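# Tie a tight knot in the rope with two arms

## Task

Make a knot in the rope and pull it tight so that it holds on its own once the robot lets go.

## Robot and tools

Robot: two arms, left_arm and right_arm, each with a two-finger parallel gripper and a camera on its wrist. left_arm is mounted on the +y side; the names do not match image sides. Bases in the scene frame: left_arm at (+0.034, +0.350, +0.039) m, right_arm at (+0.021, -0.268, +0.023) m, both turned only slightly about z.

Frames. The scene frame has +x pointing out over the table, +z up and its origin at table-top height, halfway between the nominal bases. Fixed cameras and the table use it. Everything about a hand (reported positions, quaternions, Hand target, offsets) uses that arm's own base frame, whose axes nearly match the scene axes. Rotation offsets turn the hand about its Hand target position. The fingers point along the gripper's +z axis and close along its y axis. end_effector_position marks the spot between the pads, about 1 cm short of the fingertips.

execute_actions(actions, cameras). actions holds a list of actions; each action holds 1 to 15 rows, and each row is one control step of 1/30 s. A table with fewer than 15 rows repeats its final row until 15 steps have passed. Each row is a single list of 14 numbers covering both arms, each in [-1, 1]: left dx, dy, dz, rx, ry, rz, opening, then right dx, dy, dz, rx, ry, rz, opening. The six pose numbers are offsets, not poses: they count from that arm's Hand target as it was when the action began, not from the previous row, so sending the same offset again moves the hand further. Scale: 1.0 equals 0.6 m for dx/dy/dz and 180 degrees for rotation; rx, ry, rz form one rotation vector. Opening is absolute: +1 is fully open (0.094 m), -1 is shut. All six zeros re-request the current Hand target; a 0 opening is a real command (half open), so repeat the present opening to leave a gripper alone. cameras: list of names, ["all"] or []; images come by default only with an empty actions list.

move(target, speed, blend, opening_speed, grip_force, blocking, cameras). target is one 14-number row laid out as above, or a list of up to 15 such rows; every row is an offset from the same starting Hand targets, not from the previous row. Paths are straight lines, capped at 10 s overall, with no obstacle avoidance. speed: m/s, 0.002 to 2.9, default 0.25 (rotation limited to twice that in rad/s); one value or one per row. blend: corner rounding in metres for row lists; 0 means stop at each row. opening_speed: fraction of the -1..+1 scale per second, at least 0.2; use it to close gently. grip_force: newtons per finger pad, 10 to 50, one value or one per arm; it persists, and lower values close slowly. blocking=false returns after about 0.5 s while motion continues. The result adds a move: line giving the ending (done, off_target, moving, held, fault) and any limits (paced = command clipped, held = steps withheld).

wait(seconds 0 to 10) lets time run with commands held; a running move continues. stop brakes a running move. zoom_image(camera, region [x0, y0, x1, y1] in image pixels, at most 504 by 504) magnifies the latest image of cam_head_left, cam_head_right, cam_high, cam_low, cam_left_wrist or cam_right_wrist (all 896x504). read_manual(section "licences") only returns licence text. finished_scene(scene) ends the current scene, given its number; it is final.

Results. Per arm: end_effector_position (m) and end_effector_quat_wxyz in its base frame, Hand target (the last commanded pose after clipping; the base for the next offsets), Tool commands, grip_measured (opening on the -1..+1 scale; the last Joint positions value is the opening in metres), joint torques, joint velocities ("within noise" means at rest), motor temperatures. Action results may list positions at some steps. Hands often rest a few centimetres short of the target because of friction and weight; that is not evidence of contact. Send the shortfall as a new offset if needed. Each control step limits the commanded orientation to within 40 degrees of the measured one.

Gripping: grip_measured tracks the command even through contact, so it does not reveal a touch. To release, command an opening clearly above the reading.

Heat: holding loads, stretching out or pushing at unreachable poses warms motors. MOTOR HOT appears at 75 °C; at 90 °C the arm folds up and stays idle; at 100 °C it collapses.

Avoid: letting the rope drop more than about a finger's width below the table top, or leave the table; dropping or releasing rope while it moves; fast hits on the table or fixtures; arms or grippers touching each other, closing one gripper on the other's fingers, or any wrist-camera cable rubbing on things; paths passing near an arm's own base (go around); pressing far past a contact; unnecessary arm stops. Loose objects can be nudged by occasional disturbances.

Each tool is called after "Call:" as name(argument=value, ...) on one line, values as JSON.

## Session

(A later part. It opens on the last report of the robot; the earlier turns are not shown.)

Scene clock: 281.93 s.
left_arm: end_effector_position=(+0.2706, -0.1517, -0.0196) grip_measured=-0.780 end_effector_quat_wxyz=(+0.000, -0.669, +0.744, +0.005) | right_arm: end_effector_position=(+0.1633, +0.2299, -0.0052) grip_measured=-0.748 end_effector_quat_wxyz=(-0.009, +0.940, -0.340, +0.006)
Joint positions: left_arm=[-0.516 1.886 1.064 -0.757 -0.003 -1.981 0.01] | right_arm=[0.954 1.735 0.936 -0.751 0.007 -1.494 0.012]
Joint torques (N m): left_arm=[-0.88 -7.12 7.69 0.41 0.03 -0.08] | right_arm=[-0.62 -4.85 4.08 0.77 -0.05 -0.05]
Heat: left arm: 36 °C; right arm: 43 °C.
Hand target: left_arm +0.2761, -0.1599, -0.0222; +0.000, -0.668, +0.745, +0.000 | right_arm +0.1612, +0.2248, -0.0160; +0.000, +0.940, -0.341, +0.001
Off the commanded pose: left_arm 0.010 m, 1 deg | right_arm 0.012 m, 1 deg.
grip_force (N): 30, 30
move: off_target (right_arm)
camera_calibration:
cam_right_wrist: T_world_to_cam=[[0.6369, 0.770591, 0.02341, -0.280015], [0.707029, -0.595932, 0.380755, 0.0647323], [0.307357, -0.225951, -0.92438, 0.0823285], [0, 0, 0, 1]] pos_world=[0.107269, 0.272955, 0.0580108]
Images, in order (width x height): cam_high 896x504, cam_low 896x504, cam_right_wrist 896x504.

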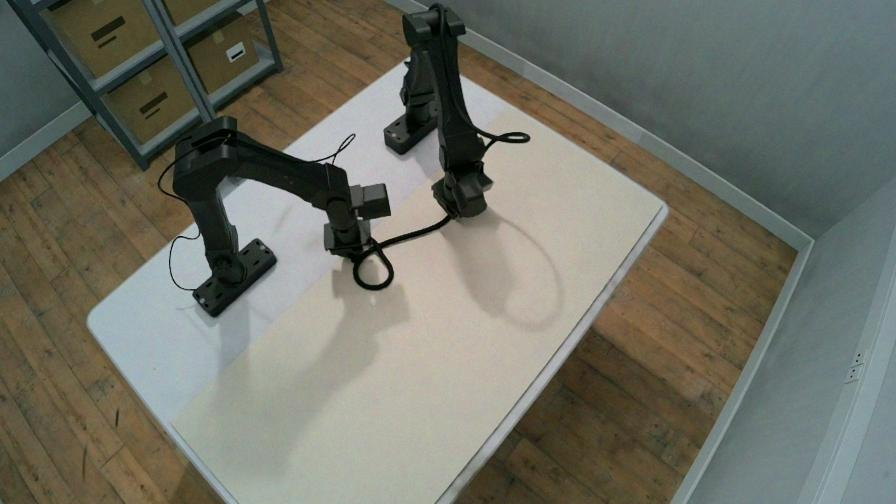

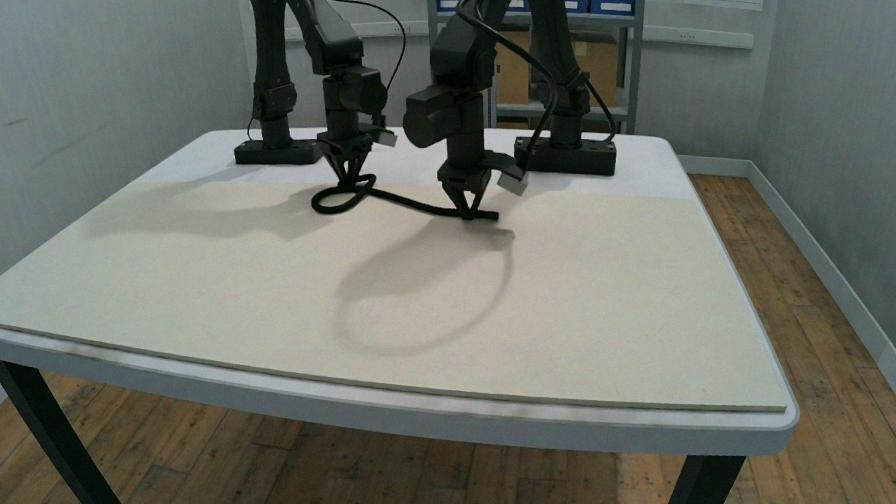

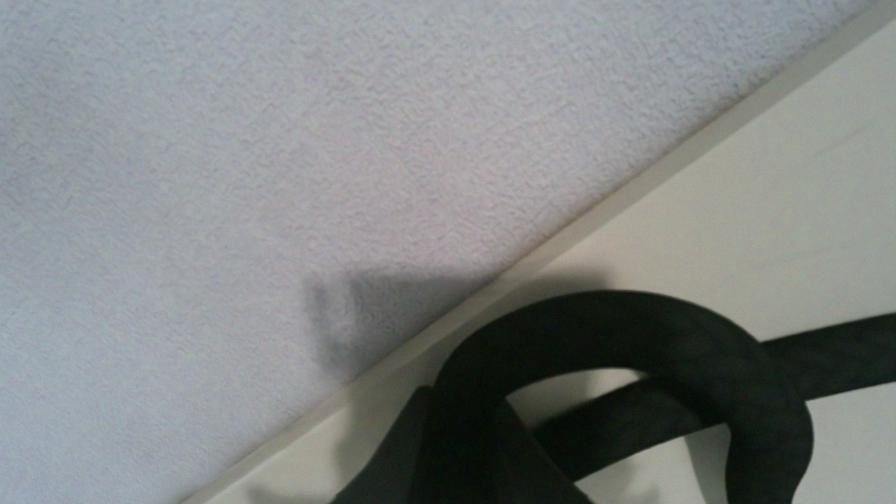

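Call:
move(target=[[0,0,0,0,0,0,-1,0.0,0.0,0,0,0,0,-0.6],[0,0,0,0,0,0,-1,0,0,0.16,0,0,0,-0.5]], speed=[0.1,0.15], opening_speed=1, cameras=["cam_high","cam_right_wrist","cam_low"])

Call:
zoom_image(camera="cam_high", region=[310, 200, 430, 310])

Call:
zoom_image(camera="cam_low", region=[290, 150, 410, 230])

Scene clock: 303.97 s.
left_arm: end_effector_position=(+0.2706, -0.1517, -0.0196) grip_measured=-0.780 end_effector_quat_wxyz=(+0.000, -0.669, +0.744, +0.005) | right_arm: end_effector_position=(+0.1584, +0.2230, +0.0697) grip_measured=-0.503 end_effector_quat_wxyz=(+0.010, +0.940, -0.340, +0.001)
Joint positions: left_arm=[-0.516 1.886 1.064 -0.757 -0.003 -1.981 0.01] | right_arm=[0.954 1.624 1.135 -1.101 0.007 -1.494 0.023]
Joint torques (N m): left_arm=[-0.88 -7.12 7.69 0.41 0.03 -0.08] | right_arm=[-0.62 -7.19 8.2 0.2 -0.04 -0.03]
Heat: left arm: 36 °C; right arm: 41 °C.
Hand target: left_arm +0.2761, -0.1599, -0.0222; +0.000, -0.668, +0.745, +0.000 | right_arm +0.1612, +0.2249, +0.0801; +0.000, +0.940, -0.341, +0.001
Off the commanded pose: left_arm 0.010 m, 1 deg | right_arm 0.011 m, 1 deg.
grip_force (N): 30, 30
move: off_target (right_arm); target 2's new opening was sent with right_arm's hand 0.011 m and 1 deg from that target
camera_calibration:
cam_right_wrist: T_world_to_cam=[[0.636721, 0.770917, -0.0165494, -0.270558], [0.716103, -0.583217, 0.383476, 0.0311209], [0.285976, -0.256019, -0.923402, 0.161472], [0, 0, 0, 1]] pos_world=[0.103807, 0.268068, 0.132692]
Images, in order (width x height): cam_high 896x504, cam_low 896x504, cam_right_wrist 896x504.

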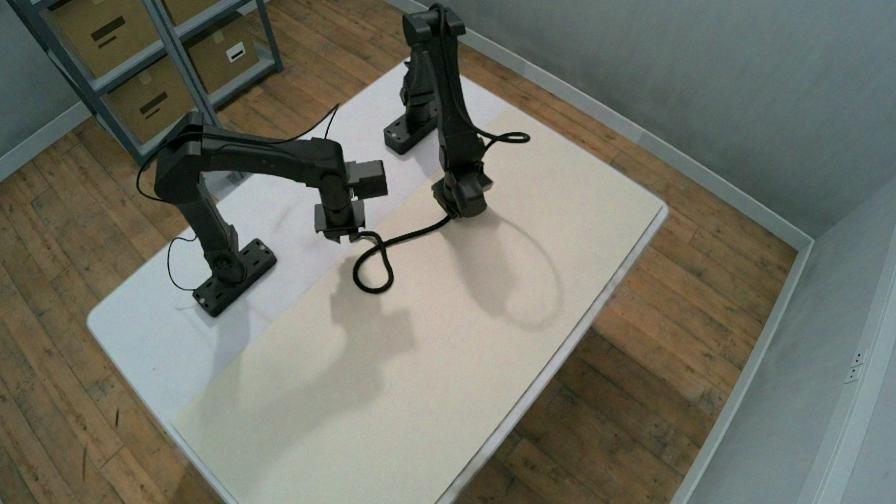

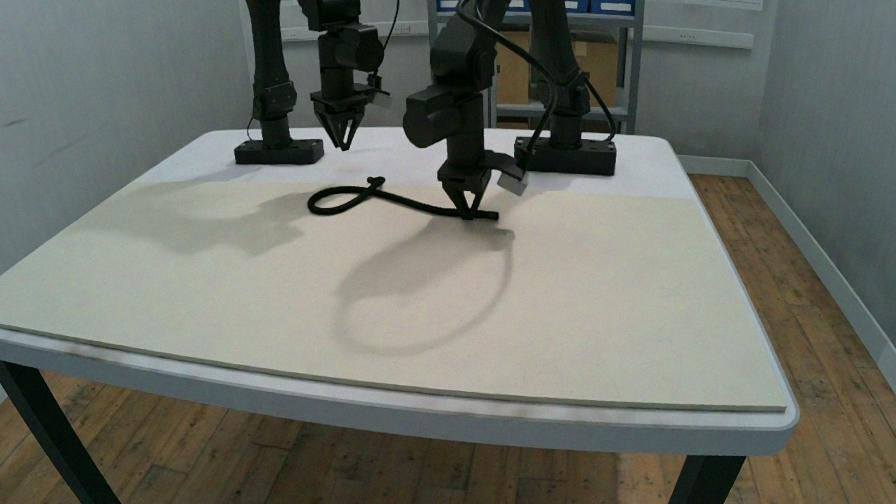

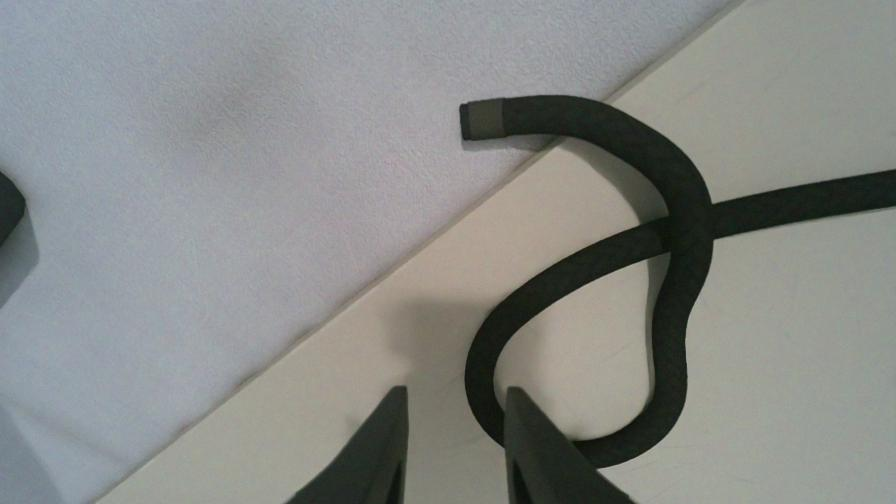

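Scaled by 4.200.

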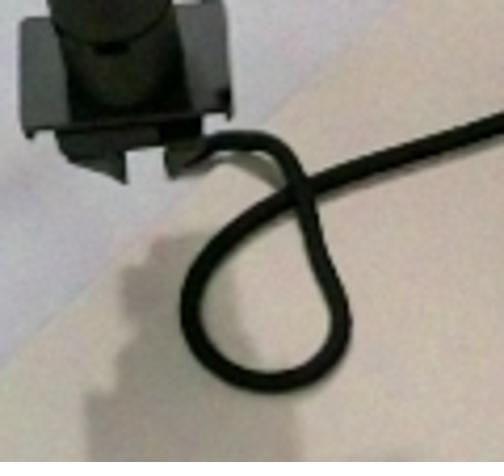

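Scaled by 4.200.

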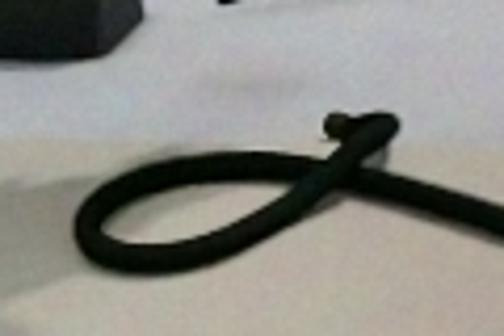

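Call:
move(target=[[0,0,0,0,0,0,-1,0.0515,-0.024,-0.05,0,0,-0.161,-0.4],[0,0,0,0,0,0,-1,0.0515,-0.024,-0.164,0,0,-0.161,-1]], speed=[0.2,0.12], blend=[0.01,0], opening_speed=1.5, cameras=["cam_high","cam_right_wrist"])

Scene clock: 349.27 s.
left_arm: end_effector_position=(+0.2706, -0.1517, -0.0196) grip_measured=-0.780 end_effector_quat_wxyz=(+0.000, -0.669, +0.744, +0.005) | right_arm: end_effector_position=(+0.1935, +0.2117, -0.0078) grip_measured=-0.744 end_effector_quat_wxyz=(-0.002, +0.828, -0.561, +0.007)
Joint positions: left_arm=[-0.516 1.886 1.064 -0.757 -0.003 -1.981 0.01] | right_arm=[0.835 1.769 0.966 -0.761 0.014 -1.116 0.012]
Joint torques (N m): left_arm=[-0.9 -7.13 7.72 0.41 0.02 -0.08] | right_arm=[-0.55 -5.15 4.12 0.9 -0.11 0.08]
Heat: left arm: 36 °C; right arm: 42 °C.
Hand target: left_arm +0.2761, -0.1599, -0.0222; +0.000, -0.668, +0.745, +0.000 | right_arm +0.1921, +0.2105, -0.0183; +0.000, +0.825, -0.565, +0.001
Off the commanded pose: left_arm 0.010 m, 1 deg | right_arm 0.011 m, 1 deg.
grip_force (N): 30, 30
move: off_target (right_arm); target 2's new opening was sent with right_arm's hand 0.011 m and 1 deg from that target
camera_calibration:
cam_right_wrist: T_world_to_cam=[[0.92717, 0.374375, 0.0140957, -0.257516], [0.340585, -0.857965, 0.384574, 0.159979], [0.156069, -0.351765, -0.922986, 0.122438], [0, 0, 0, 1]] pos_world=[0.165166, 0.276733, 0.0551145]
Images, in order (width x height): cam_high 896x504, cam_right_wrist 896x504.

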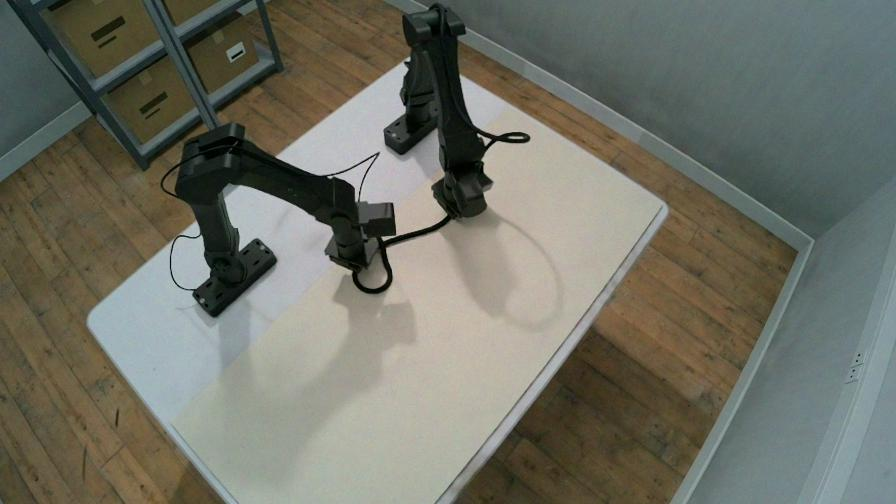

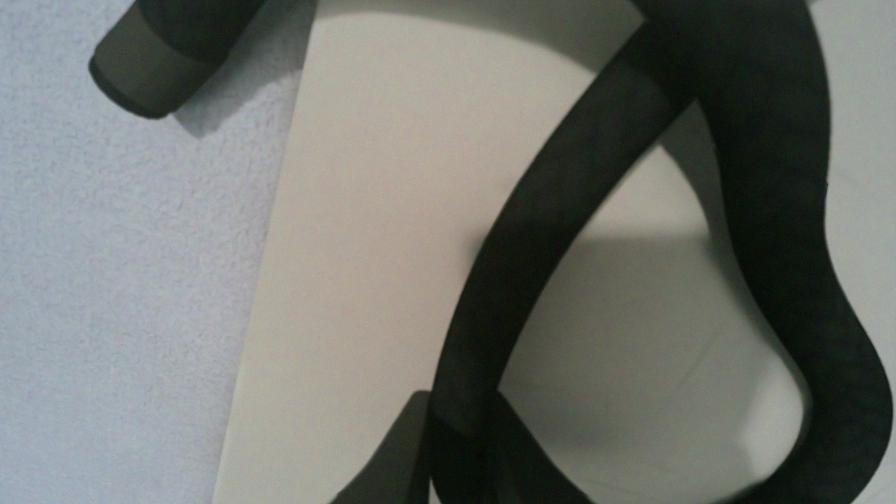

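Call:
move(target=[[0,0,0,0,0,0,-1,0,0,0.085,0,0,0,-1],[0,-0.05,0,0,0,-0.1,-1,-0.178,0.111,0.09,0,0,-0.37,-1]], speed=[0.15,0.2], blend=[0.02,0], cameras=["cam_high","cam_right_wrist","cam_low"])

Call:
zoom_image(camera="cam_high", region=[300, 190, 440, 310])

Call:
zoom_image(camera="cam_low", region=[290, 130, 410, 230])

Scene clock: 369.57 s.
left_arm: end_effector_position=(+0.2736, -0.1821, -0.0190) grip_measured=-0.780 end_effector_quat_wxyz=(+0.002, -0.549, +0.836, +0.001) | right_arm: end_effector_position=(+0.0848, +0.2697, +0.0296) grip_measured=-0.747 end_effector_quat_wxyz=(-0.005, -0.379, +0.925, -0.005)
Joint positions: left_arm=[-0.593 1.938 1.14 -0.773 -0.005 -1.754 0.01] | right_arm=[1.262 1.703 1.054 -0.935 -0.002 0.484 0.012]
Joint torques (N m): left_arm=[-0.92 -7.62 7.77 0.35 0.05 0.03] | right_arm=[0.54 -6.02 8.5 0.29 0.01 0.11]
Heat: left arm: 36 °C; right arm: 41 °C.
Hand target: left_arm +0.2761, -0.1900, -0.0222; +0.000, -0.543, +0.840, +0.000 | right_arm +0.0853, +0.2770, +0.0356; -0.001, -0.379, +0.925, -0.001
Off the commanded pose: left_arm 0.009 m, 1 deg | right_arm 0.010 m, 1 deg.
grip_force (N): 30, 30
move: done
camera_calibration:
cam_right_wrist: T_world_to_cam=[[0.703568, -0.710595, 0.00678849, 0.132762], [-0.656967, -0.646769, 0.387408, 0.259849], [-0.2709, -0.277028, -0.921883, 0.210315], [0, 0, 0, 1]] pos_world=[0.134279, 0.320665, 0.0923173]
Images, in order (width x height): cam_high 896x504, cam_low 896x504, cam_right_wrist 896x504.

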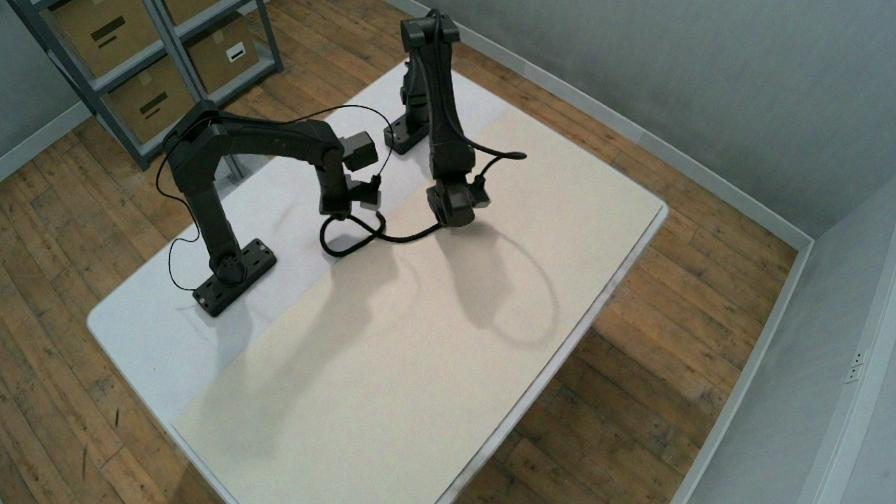

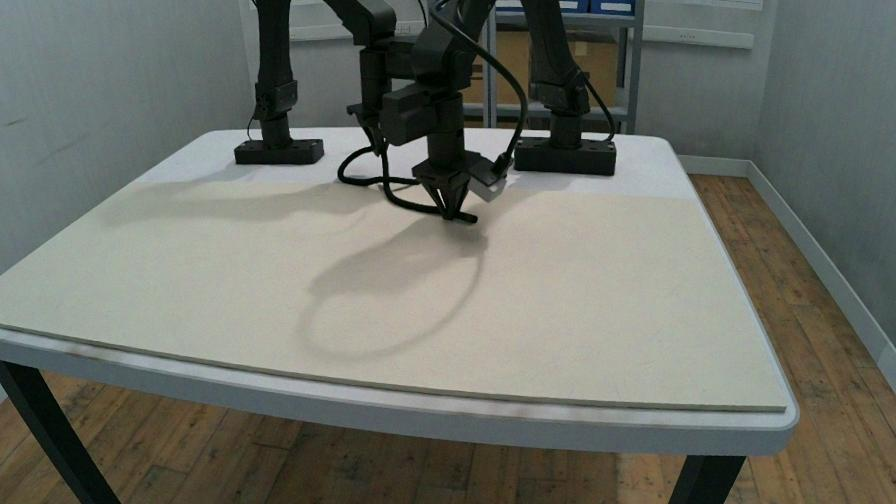

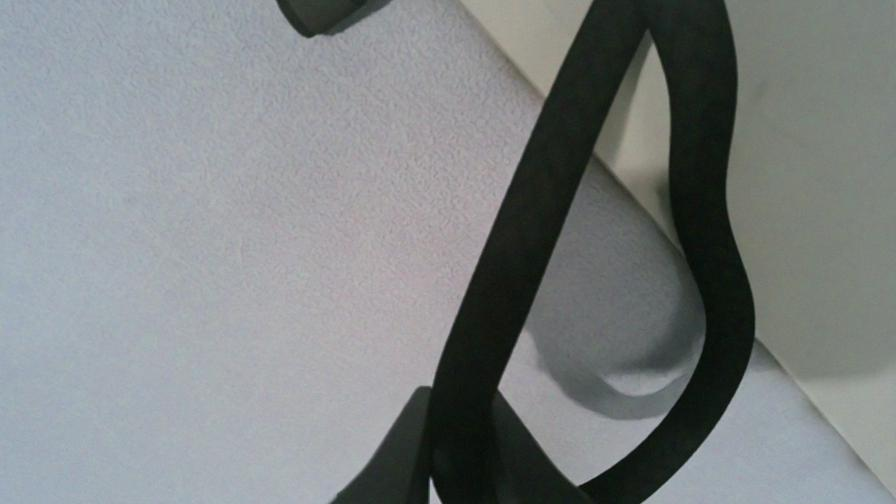

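Scaled by 3.600.

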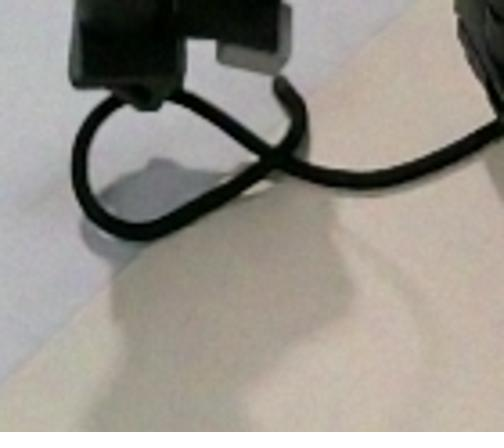

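Scaled by 4.200.

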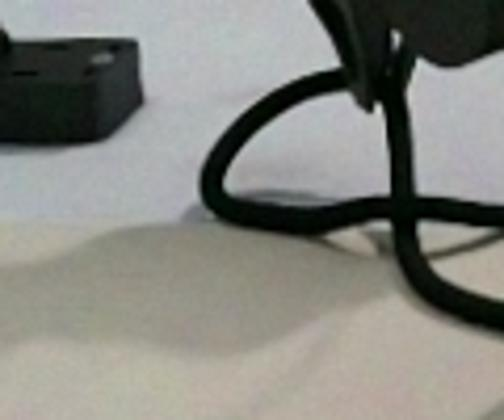

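Call:
zoom_image(camera="cam_high", region=[355, 200, 405, 250])

Call:
zoom_image(camera="cam_low", region=[360, 150, 420, 220])

Scaled by 10.080.

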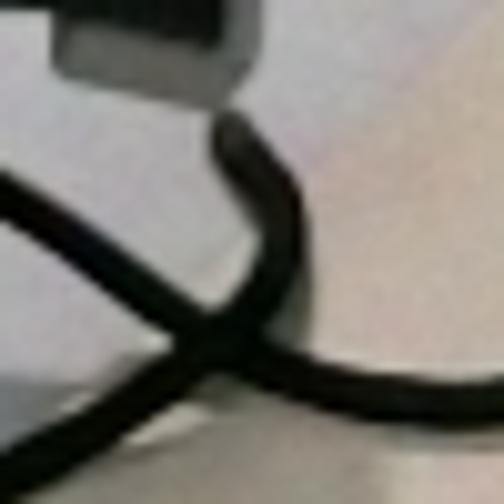

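Scaled by 7.200.

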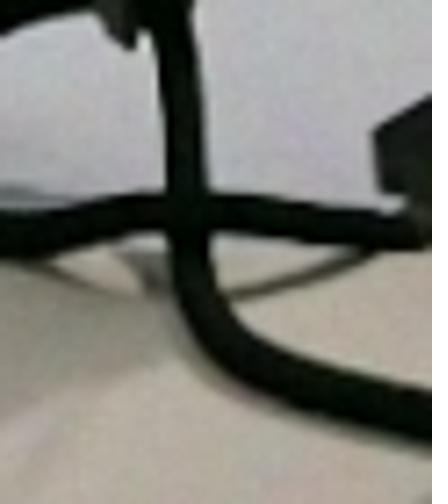

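Call:
move(target=[[0,0,0,0,0,0,-1,0.01,0.05,0,0,0,0,-1],[0,0,0,0,0,0,-1,0.01,0.05,-0.086,0,0,0,-0.6],[0,0,0,0,0,0,-1,0.01,0.05,0.1,0,0,0,-0.5]], speed=[0.15,0.12,0.2], blend=[0.02,0,0], opening_speed=1, cameras=["cam_high","cam_right_wrist"])

Call:
zoom_image(camera="cam_high", region=[300, 190, 440, 310])

Scene clock: 426.30 s.
left_arm: end_effector_position=(+0.2736, -0.1821, -0.0190) grip_measured=-0.780 end_effector_quat_wxyz=(+0.002, -0.549, +0.836, +0.001) | right_arm: end_effector_position=(+0.0922, +0.3030, +0.0854) grip_measured=-0.503 end_effector_quat_wxyz=(-0.008, -0.379, +0.926, -0.009)
Joint positions: left_arm=[-0.593 1.938 1.14 -0.773 -0.005 -1.754 0.01] | right_arm=[1.271 1.777 1.373 -1.191 -0.002 0.495 0.023]
Joint torques (N m): left_arm=[-0.92 -7.61 7.79 0.35 0.04 0.02] | right_arm=[0.53 -8.38 8.18 0.26 0.01 0.09]
Heat: left arm: 37 °C; right arm: 41 °C.
Hand target: left_arm +0.2761, -0.1900, -0.0222; +0.000, -0.543, +0.840, +0.000 | right_arm +0.0913, +0.3071, +0.0956; +0.000, -0.379, +0.925, +0.000
Off the commanded pose: left_arm 0.009 m, 1 deg | right_arm 0.011 m, 1 deg.
grip_force (N): 30, 30
move: off_target (right_arm); blend cut to 0.0154 m at target 1; target 2's new opening was sent with right_arm's hand 0.011 m and 1 deg from that target; target 3's new opening was sent with right_arm's hand 0.011 m and 1 deg from that target
camera_calibration:
cam_right_wrist: T_world_to_cam=[[0.703031, -0.711059, 0.0119148, 0.150674], [-0.656287, -0.642242, 0.395996, 0.262483], [-0.273924, -0.286217, -0.918175, 0.275745], [0, 0, 0, 1]] pos_world=[0.141869, 0.354639, 0.147444]
Images, in order (width x height): cam_high 896x504, cam_right_wrist 896x504.

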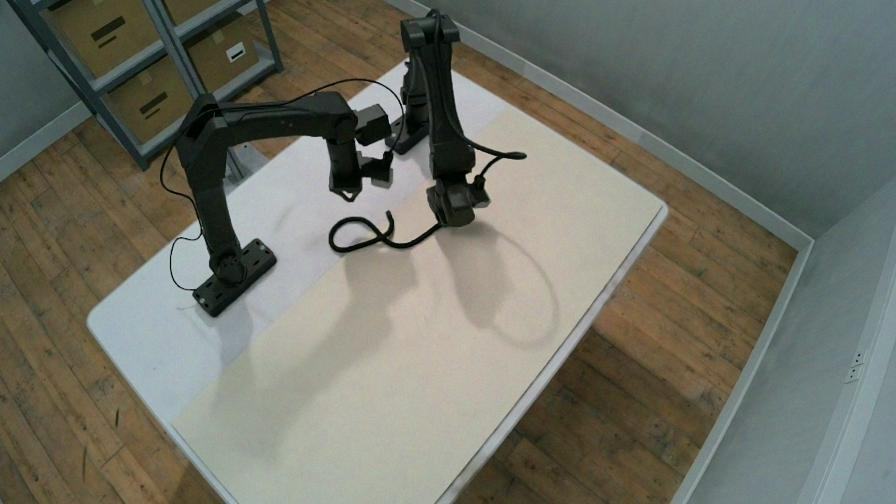

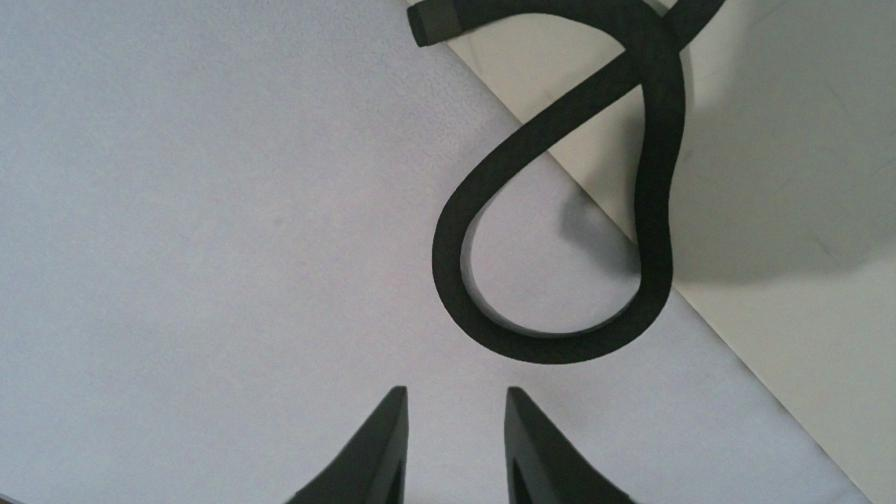

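Scaled by 3.600.

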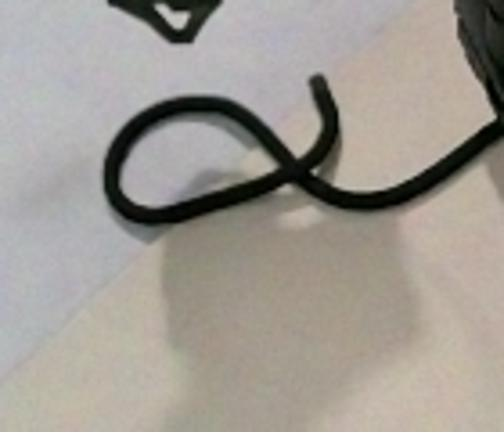

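Call:
move(target=[0.045,0.067,0,0,0,0,-1,0.1195,0.093,-0.03,0,0,-0.386,-0.4], speed=0.25, cameras=["cam_high","cam_right_wrist"])

Call:
zoom_image(camera="cam_high", region=[300, 190, 440, 310])

Scene clock: 492.93 s.
left_arm: end_effector_position=(+0.2950, -0.1554, -0.0186) grip_measured=-0.780 end_effector_quat_wxyz=(-0.010, -0.539, +0.842, -0.010) | right_arm: end_effector_position=(+0.1593, +0.3622, +0.0804) grip_measured=-0.403 end_effector_quat_wxyz=(+0.001, +0.209, +0.978, +0.010)
Joint positions: left_arm=[-0.473 1.948 1.156 -0.773 0.027 -1.611 0.01] | right_arm=[1.152 2.041 1.709 -1.219 -0.003 1.573 0.028]
Joint torques (N m): left_arm=[1.03 -7.83 7.64 0.32 -0.3 0.03] | right_arm=[-0.54 -7.51 9.01 0.29 0.02 0.15]
Heat: left arm: 37 °C; right arm: 43 °C.
Hand target: left_arm +0.3030, -0.1497, -0.0222; +0.000, -0.543, +0.840, +0.000 | right_arm +0.1631, +0.3629, +0.0777; -0.001, +0.216, +0.976, +0.000
Off the commanded pose: left_arm 0.010 m, 2 deg | right_arm 0.005 m, 1 deg.
grip_force (N): 30, 30
move: done
camera_calibration:
cam_right_wrist: T_world_to_cam=[[-0.405721, -0.913812, -0.0183795, 0.398127], [-0.848652, 0.369171, 0.378817, 0.0122226], [-0.339382, 0.169292, -0.925289, 0.152591], [0, 0, 0, 1]] pos_world=[0.223688, 0.333469, 0.143878]
Images, in order (width x height): cam_high 896x504, cam_right_wrist 896x504.

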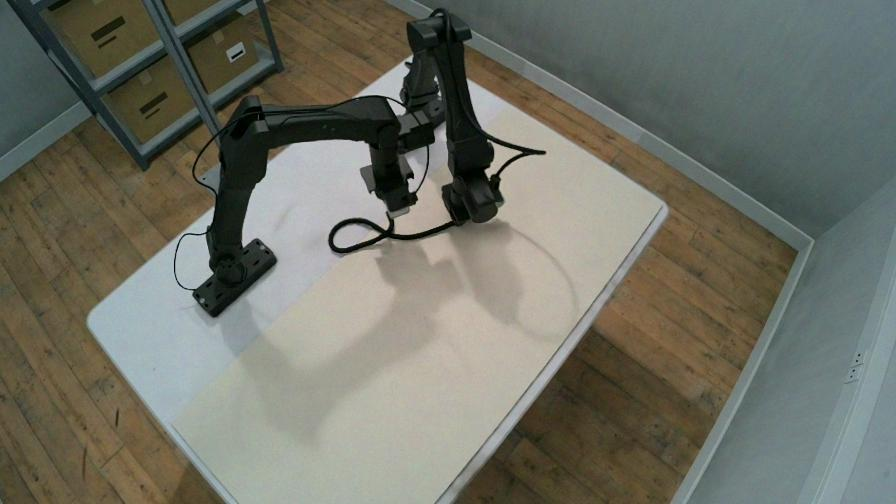

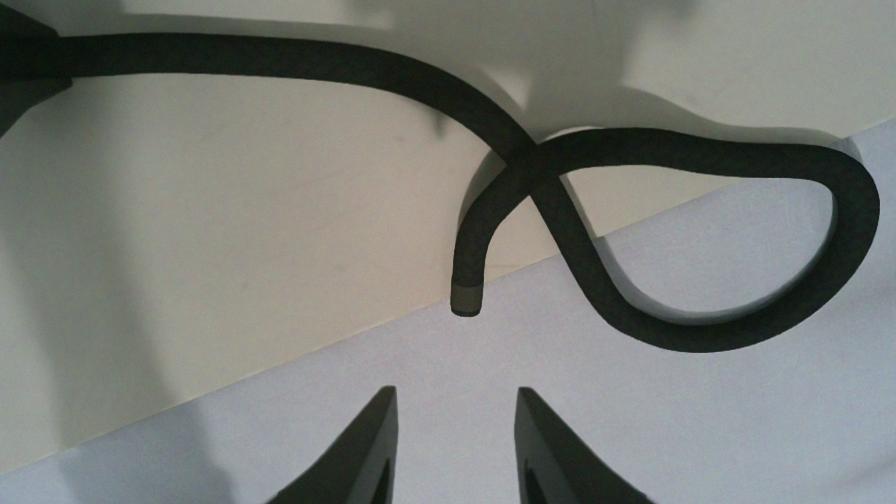

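Scaled by 3.600.

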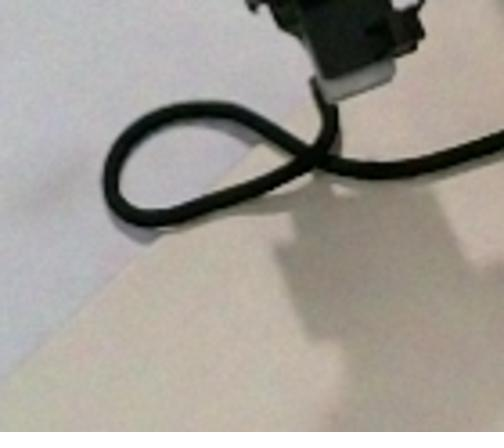

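Call:
move(target=[[0,0,0,0,0,0,-1,-0.004,-0.007,-0.161,0,0,0,-1],[0,0,0,0,0,0,-1,-0.004,-0.007,-0.11,0,0,0,-1],[0,0,0,0,0,0,-1,-0.12,0.02,-0.1,0,0,0.25,-1]], speed=[0.15,0.15,0.2], blend=[0,0.01,0], opening_speed=1.5, cameras=["cam_high","cam_right_wrist"])

Call:
zoom_image(camera="cam_high", region=[300, 190, 440, 310])

Scene clock: 509.33 s.
left_arm: end_effector_position=(+0.2950, -0.1554, -0.0186) grip_measured=-0.780 end_effector_quat_wxyz=(-0.010, -0.539, +0.842, -0.010) | right_arm: end_effector_position=(+0.0922, +0.3733, +0.0031) grip_measured=-0.746 end_effector_quat_wxyz=(-0.007, -0.170, +0.985, -0.011)
Joint positions: left_arm=[-0.473 1.948 1.156 -0.773 0.027 -1.611 0.01] | right_arm=[1.324 2.111 1.5 -0.984 -0.004 0.984 0.012]
Joint torques (N m): left_arm=[1.05 -7.83 7.64 0.32 -0.3 0.02] | right_arm=[0.39 -12.44 6.34 0.24 0.02 0.01]
Heat: left arm: 37 °C; right arm: 43 °C.
Hand target: left_arm +0.3030, -0.1497, -0.0222; +0.000, -0.543, +0.840, +0.000 | right_arm +0.0910, +0.3748, +0.0176; -0.001, -0.175, +0.985, +0.000
Off the commanded pose: left_arm 0.010 m, 2 deg | right_arm 0.015 m, 1 deg.
grip_force (N): 30, 30
move: off_target (right_arm)
camera_calibration:
cam_right_wrist: T_world_to_cam=[[0.337263, -0.941185, 0.0205833, 0.321269], [-0.869037, -0.302854, 0.391222, 0.233213], [-0.361979, -0.149833, -0.920066, 0.177474], [0, 0, 0, 1]] pos_world=[0.15856, 0.399594, 0.0654372]
Images, in order (width x height): cam_high 896x504, cam_right_wrist 896x504.

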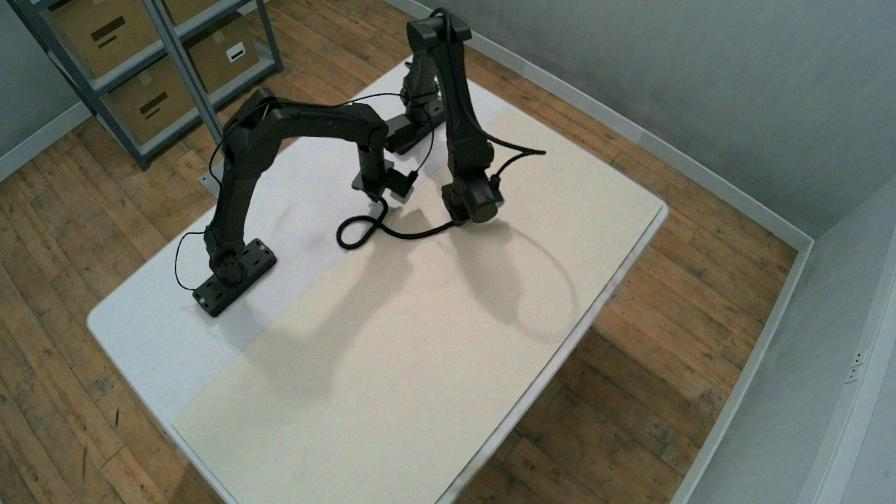

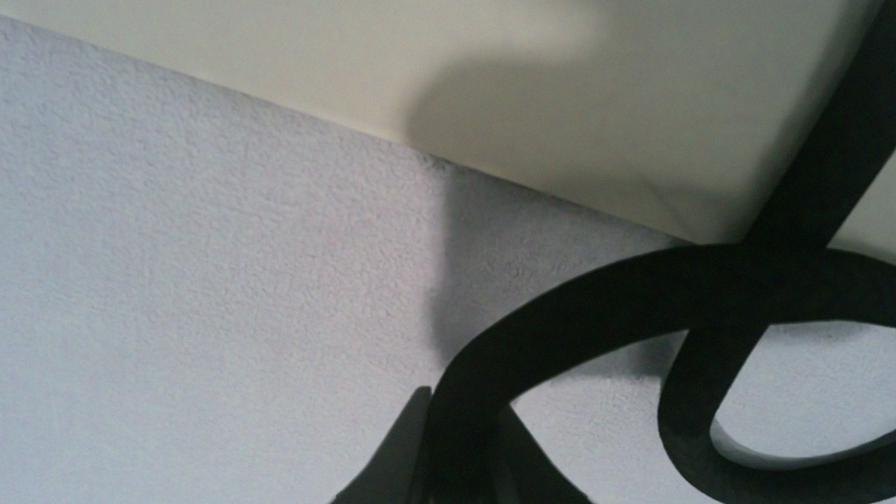

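Scaled by 3.600.

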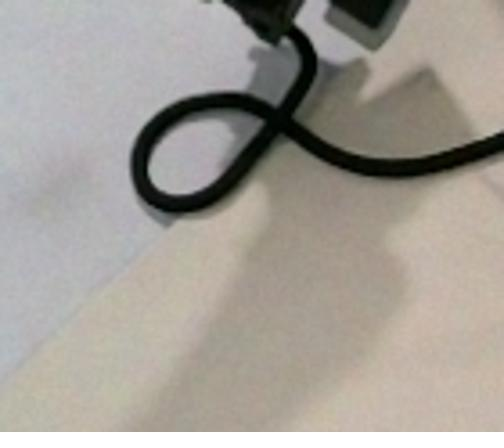

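Call:
move(target=[[0,0,0,0,0,0,-1,-0.068,0.008,-0.015,0,0,0.11,-1],[0,0,0,0,0,0,-1,-0.1,-0.067,-0.02,0,0,0.39,-1],[0,0,0,0,0,0,-1,-0.055,-0.142,-0.053,0,0,0.72,-1]], speed=[0.2,0.3,0.3], blend=[0.005,0.02,0], cameras=["cam_high","cam_right_wrist"])

Call:
zoom_image(camera="cam_high", region=[300, 190, 440, 310])

Scene clock: 535.57 s.
left_arm: end_effector_position=(+0.2950, -0.1554, -0.0186) grip_measured=-0.780 end_effector_quat_wxyz=(-0.010, -0.539, +0.842, -0.010) | right_arm: end_effector_position=(+0.0568, +0.2983, -0.0119) grip_measured=-0.746 end_effector_quat_wxyz=(-0.005, +0.966, -0.259, +0.001)
Joint positions: left_arm=[-0.473 1.948 1.156 -0.773 0.027 -1.611 0.01] | right_arm=[1.381 1.833 1.028 -0.757 0.003 -1.235 0.012]
Joint torques (N m): left_arm=[1.03 -7.82 7.64 0.32 -0.3 0.03] | right_arm=[-0.83 -8.23 3.51 0.57 -0.02 0.02]
Motor temperatures (°C): left_arm=[29 36 38 32 31 31 31] | right_arm=[30 43 41 31 30 31 30]
Heat: left arm: 38 °C; right arm: 43 °C.
Hand target: left_arm +0.3030, -0.1497, -0.0222; +0.000, -0.543, +0.840, +0.000 | right_arm +0.0581, +0.2896, -0.0142; +0.000, +0.965, -0.261, +0.001
Off the commanded pose: left_arm 0.010 m, 2 deg | right_arm 0.009 m, 1 deg.
grip_force (N): 30, 30
move: done
camera_calibration:
cam_right_wrist: T_world_to_cam=[[0.498361, 0.866886, 0.0120481, -0.285711], [0.801019, -0.465722, 0.376126, 0.139079], [0.33167, -0.177796, -0.92649, 0.108538], [0, 0, 0, 1]] pos_world=[-0.00501588, 0.331749, 0.0516904]
Images, in order (width x height): cam_high 896x504, cam_right_wrist 896x504.

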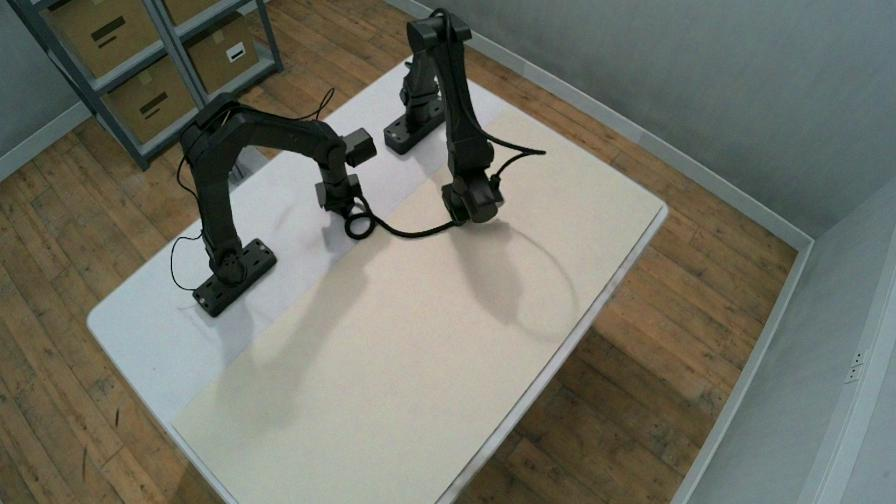

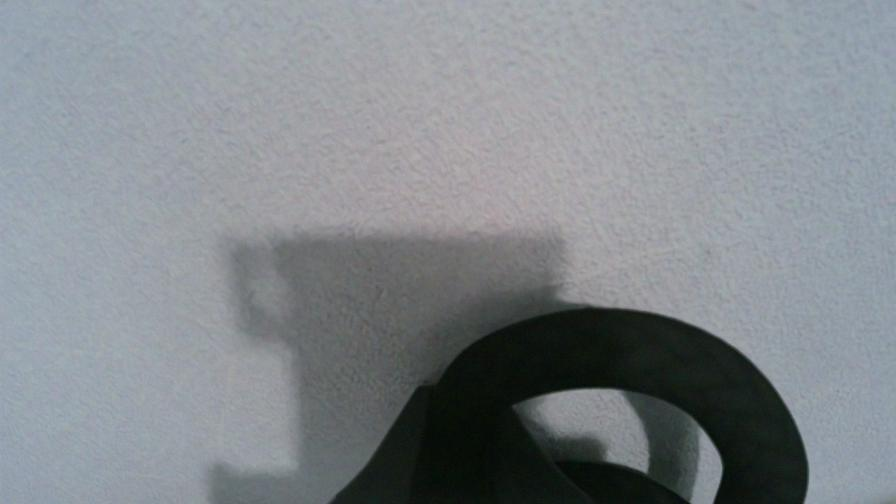

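Scaled by 3.600.

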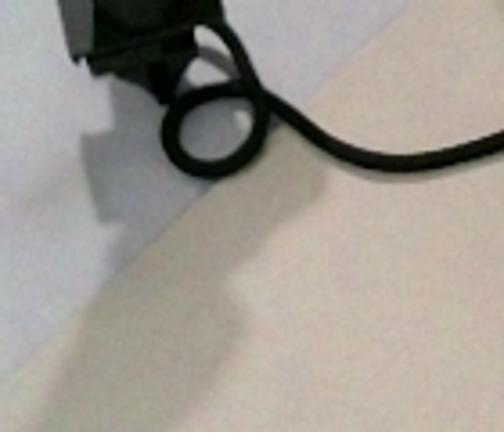

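Call:
move(target=[[0,0,0,0,0,0,-1,0,0,0,0,0,0,-0.6],[0,0,0,0,0,0,-1,0,0,0.16,0,0,0,-0.5]], speed=[0.1,0.15], opening_speed=0.6, cameras=["cam_high","cam_right_wrist"])

Call:
zoom_image(camera="cam_high", region=[300, 190, 440, 310])

Scene clock: 550.73 s.
left_arm: end_effector_position=(+0.2950, -0.1554, -0.0186) grip_measured=-0.780 end_effector_quat_wxyz=(-0.010, -0.539, +0.842, -0.010) | right_arm: end_effector_position=(+0.0545, +0.2860, +0.0702) grip_measured=-0.503 end_effector_quat_wxyz=(+0.012, +0.966, -0.259, +0.003)
Joint positions: left_arm=[-0.473 1.948 1.156 -0.773 0.027 -1.611 0.01] | right_arm=[1.381 1.695 1.215 -1.116 0.004 -1.237 0.023]
Joint torques (N m): left_arm=[1.03 -7.83 7.62 0.32 -0.29 0.03] | right_arm=[-0.83 -7.94 8.28 0.21 -0.02 -0.02]
Heat: left arm: 38 °C; right arm: 44 °C.
Hand target: left_arm +0.3030, -0.1497, -0.0222; +0.000, -0.543, +0.840, +0.000 | right_arm +0.0580, +0.2895, +0.0818; +0.000, +0.965, -0.261, +0.001
Off the commanded pose: left_arm 0.010 m, 2 deg | right_arm 0.013 m, 1 deg.
grip_force (N): 30, 30
move: off_target (right_arm); target 2's new opening was sent with right_arm's hand 0.013 m and 1 deg from that target
camera_calibration:
cam_right_wrist: T_world_to_cam=[[0.497338, 0.867321, -0.0202448, -0.272756], [0.803887, -0.451938, 0.386675, 0.0994704], [0.326222, -0.208583, -0.921994, 0.191957], [0, 0, 0, 1]] pos_world=[-0.00693168, 0.32156, 0.132999]
Images, in order (width x height): cam_high 896x504, cam_right_wrist 896x504.

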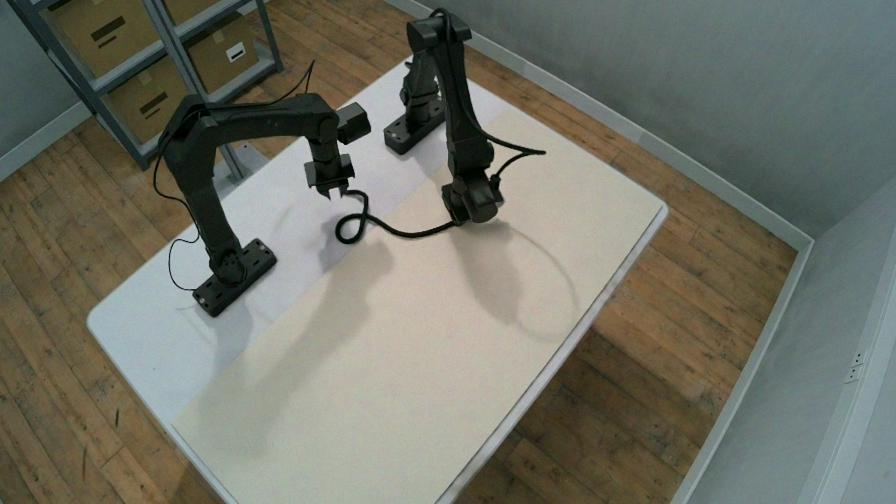

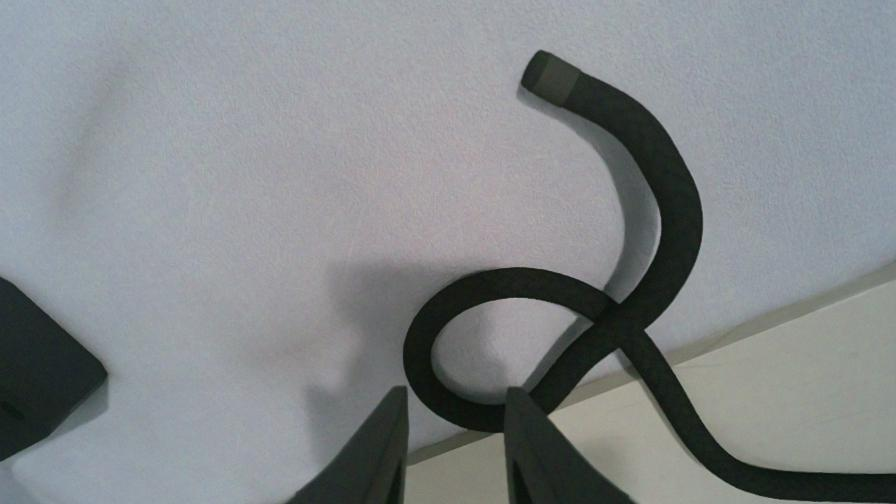

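Scaled by 3.600.

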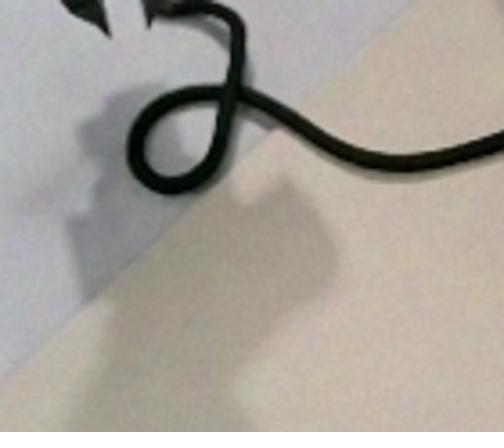

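Call:
move(target=[[0,0,0,0,0,0,-1,0.0337,-0.0523,-0.05,0,0,-0.055,-0.4],[0,0,0,0,0,0,-1,0.0337,-0.0523,-0.163,0,0,-0.055,-1],[0,0,0,0,0,0,-1,0.0337,-0.0523,-0.12,0,0,-0.055,-1],[0.058,0.008,0,0,0,0,-1,0.285,-0.176,-0.12,0,0,0,-1]], speed=[0.2,0.15,0.15,0.2], blend=[0.01,0,0.01,0], opening_speed=1.5, cameras=["cam_high","cam_right_wrist"])

Call:
zoom_image(camera="cam_high", region=[320, 190, 460, 310])

Scene clock: 597.60 s.
left_arm: end_effector_position=(+0.3265, -0.1487, -0.0182) grip_measured=-0.780 end_effector_quat_wxyz=(-0.014, -0.540, +0.842, -0.004) | right_arm: end_effector_position=(+0.2279, +0.1808, +0.0087) grip_measured=-0.753 end_effector_quat_wxyz=(-0.003, +0.964, -0.264, +0.010)
Joint positions: left_arm=[-0.417 2.042 1.3 -0.836 0.027 -1.557 0.01] | right_arm=[0.676 1.741 1.007 -0.82 0.013 -1.932 0.012]
Joint torques (N m): left_arm=[0.83 -8.65 8.14 0.4 -0.3 0.03] | right_arm=[-0.14 -5.11 8.24 0.27 -0.11 -0.04]
Heat: left arm: 38 °C; right arm: 42 °C.
Hand target: left_arm +0.3378, -0.1449, -0.0222; +0.000, -0.543, +0.840, +0.000 | right_arm +0.2291, +0.1840, +0.0098; +0.000, +0.965, -0.261, +0.001
Off the commanded pose: left_arm 0.013 m, 2 deg | right_arm 0.003 m, 1 deg.
grip_force (N): 30, 30
move: off_target (left_arm)
camera_calibration:
cam_right_wrist: T_world_to_cam=[[0.506229, 0.862296, 0.0133061, -0.270378], [0.790315, -0.470036, 0.393026, -0.0573285], [0.345159, -0.188445, -0.919431, 0.048843], [0, 0, 0, 1]] pos_world=[0.165322, 0.215404, 0.0710371]
Images, in order (width x height): cam_high 896x504, cam_right_wrist 896x504.

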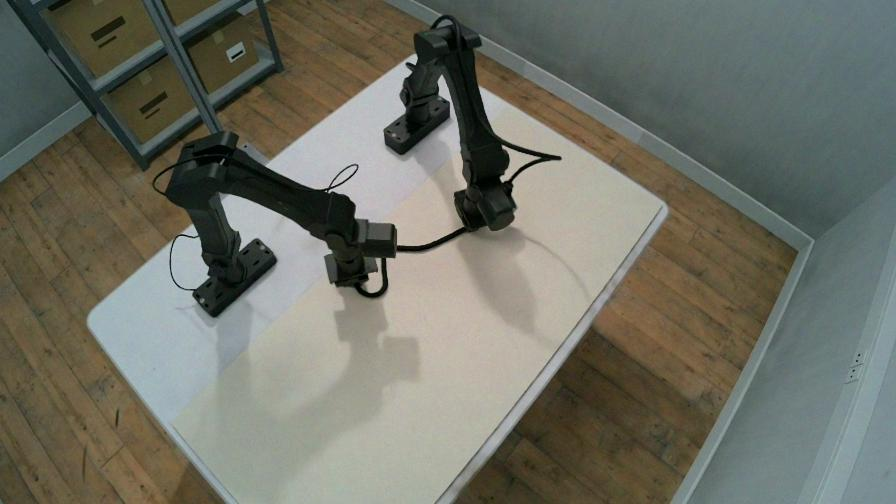

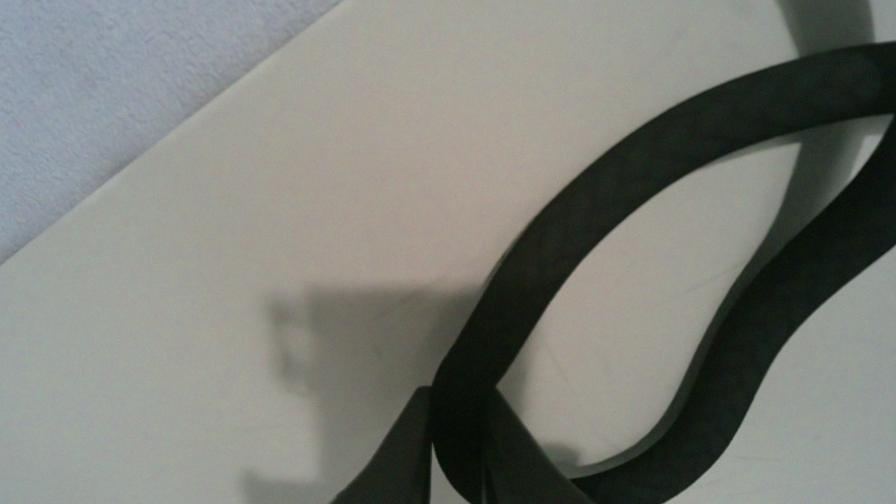

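Scaled by 3.600.

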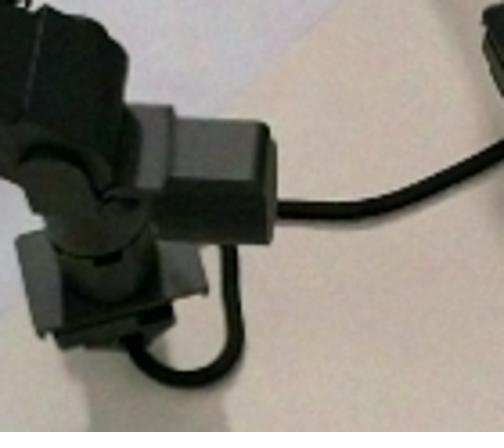

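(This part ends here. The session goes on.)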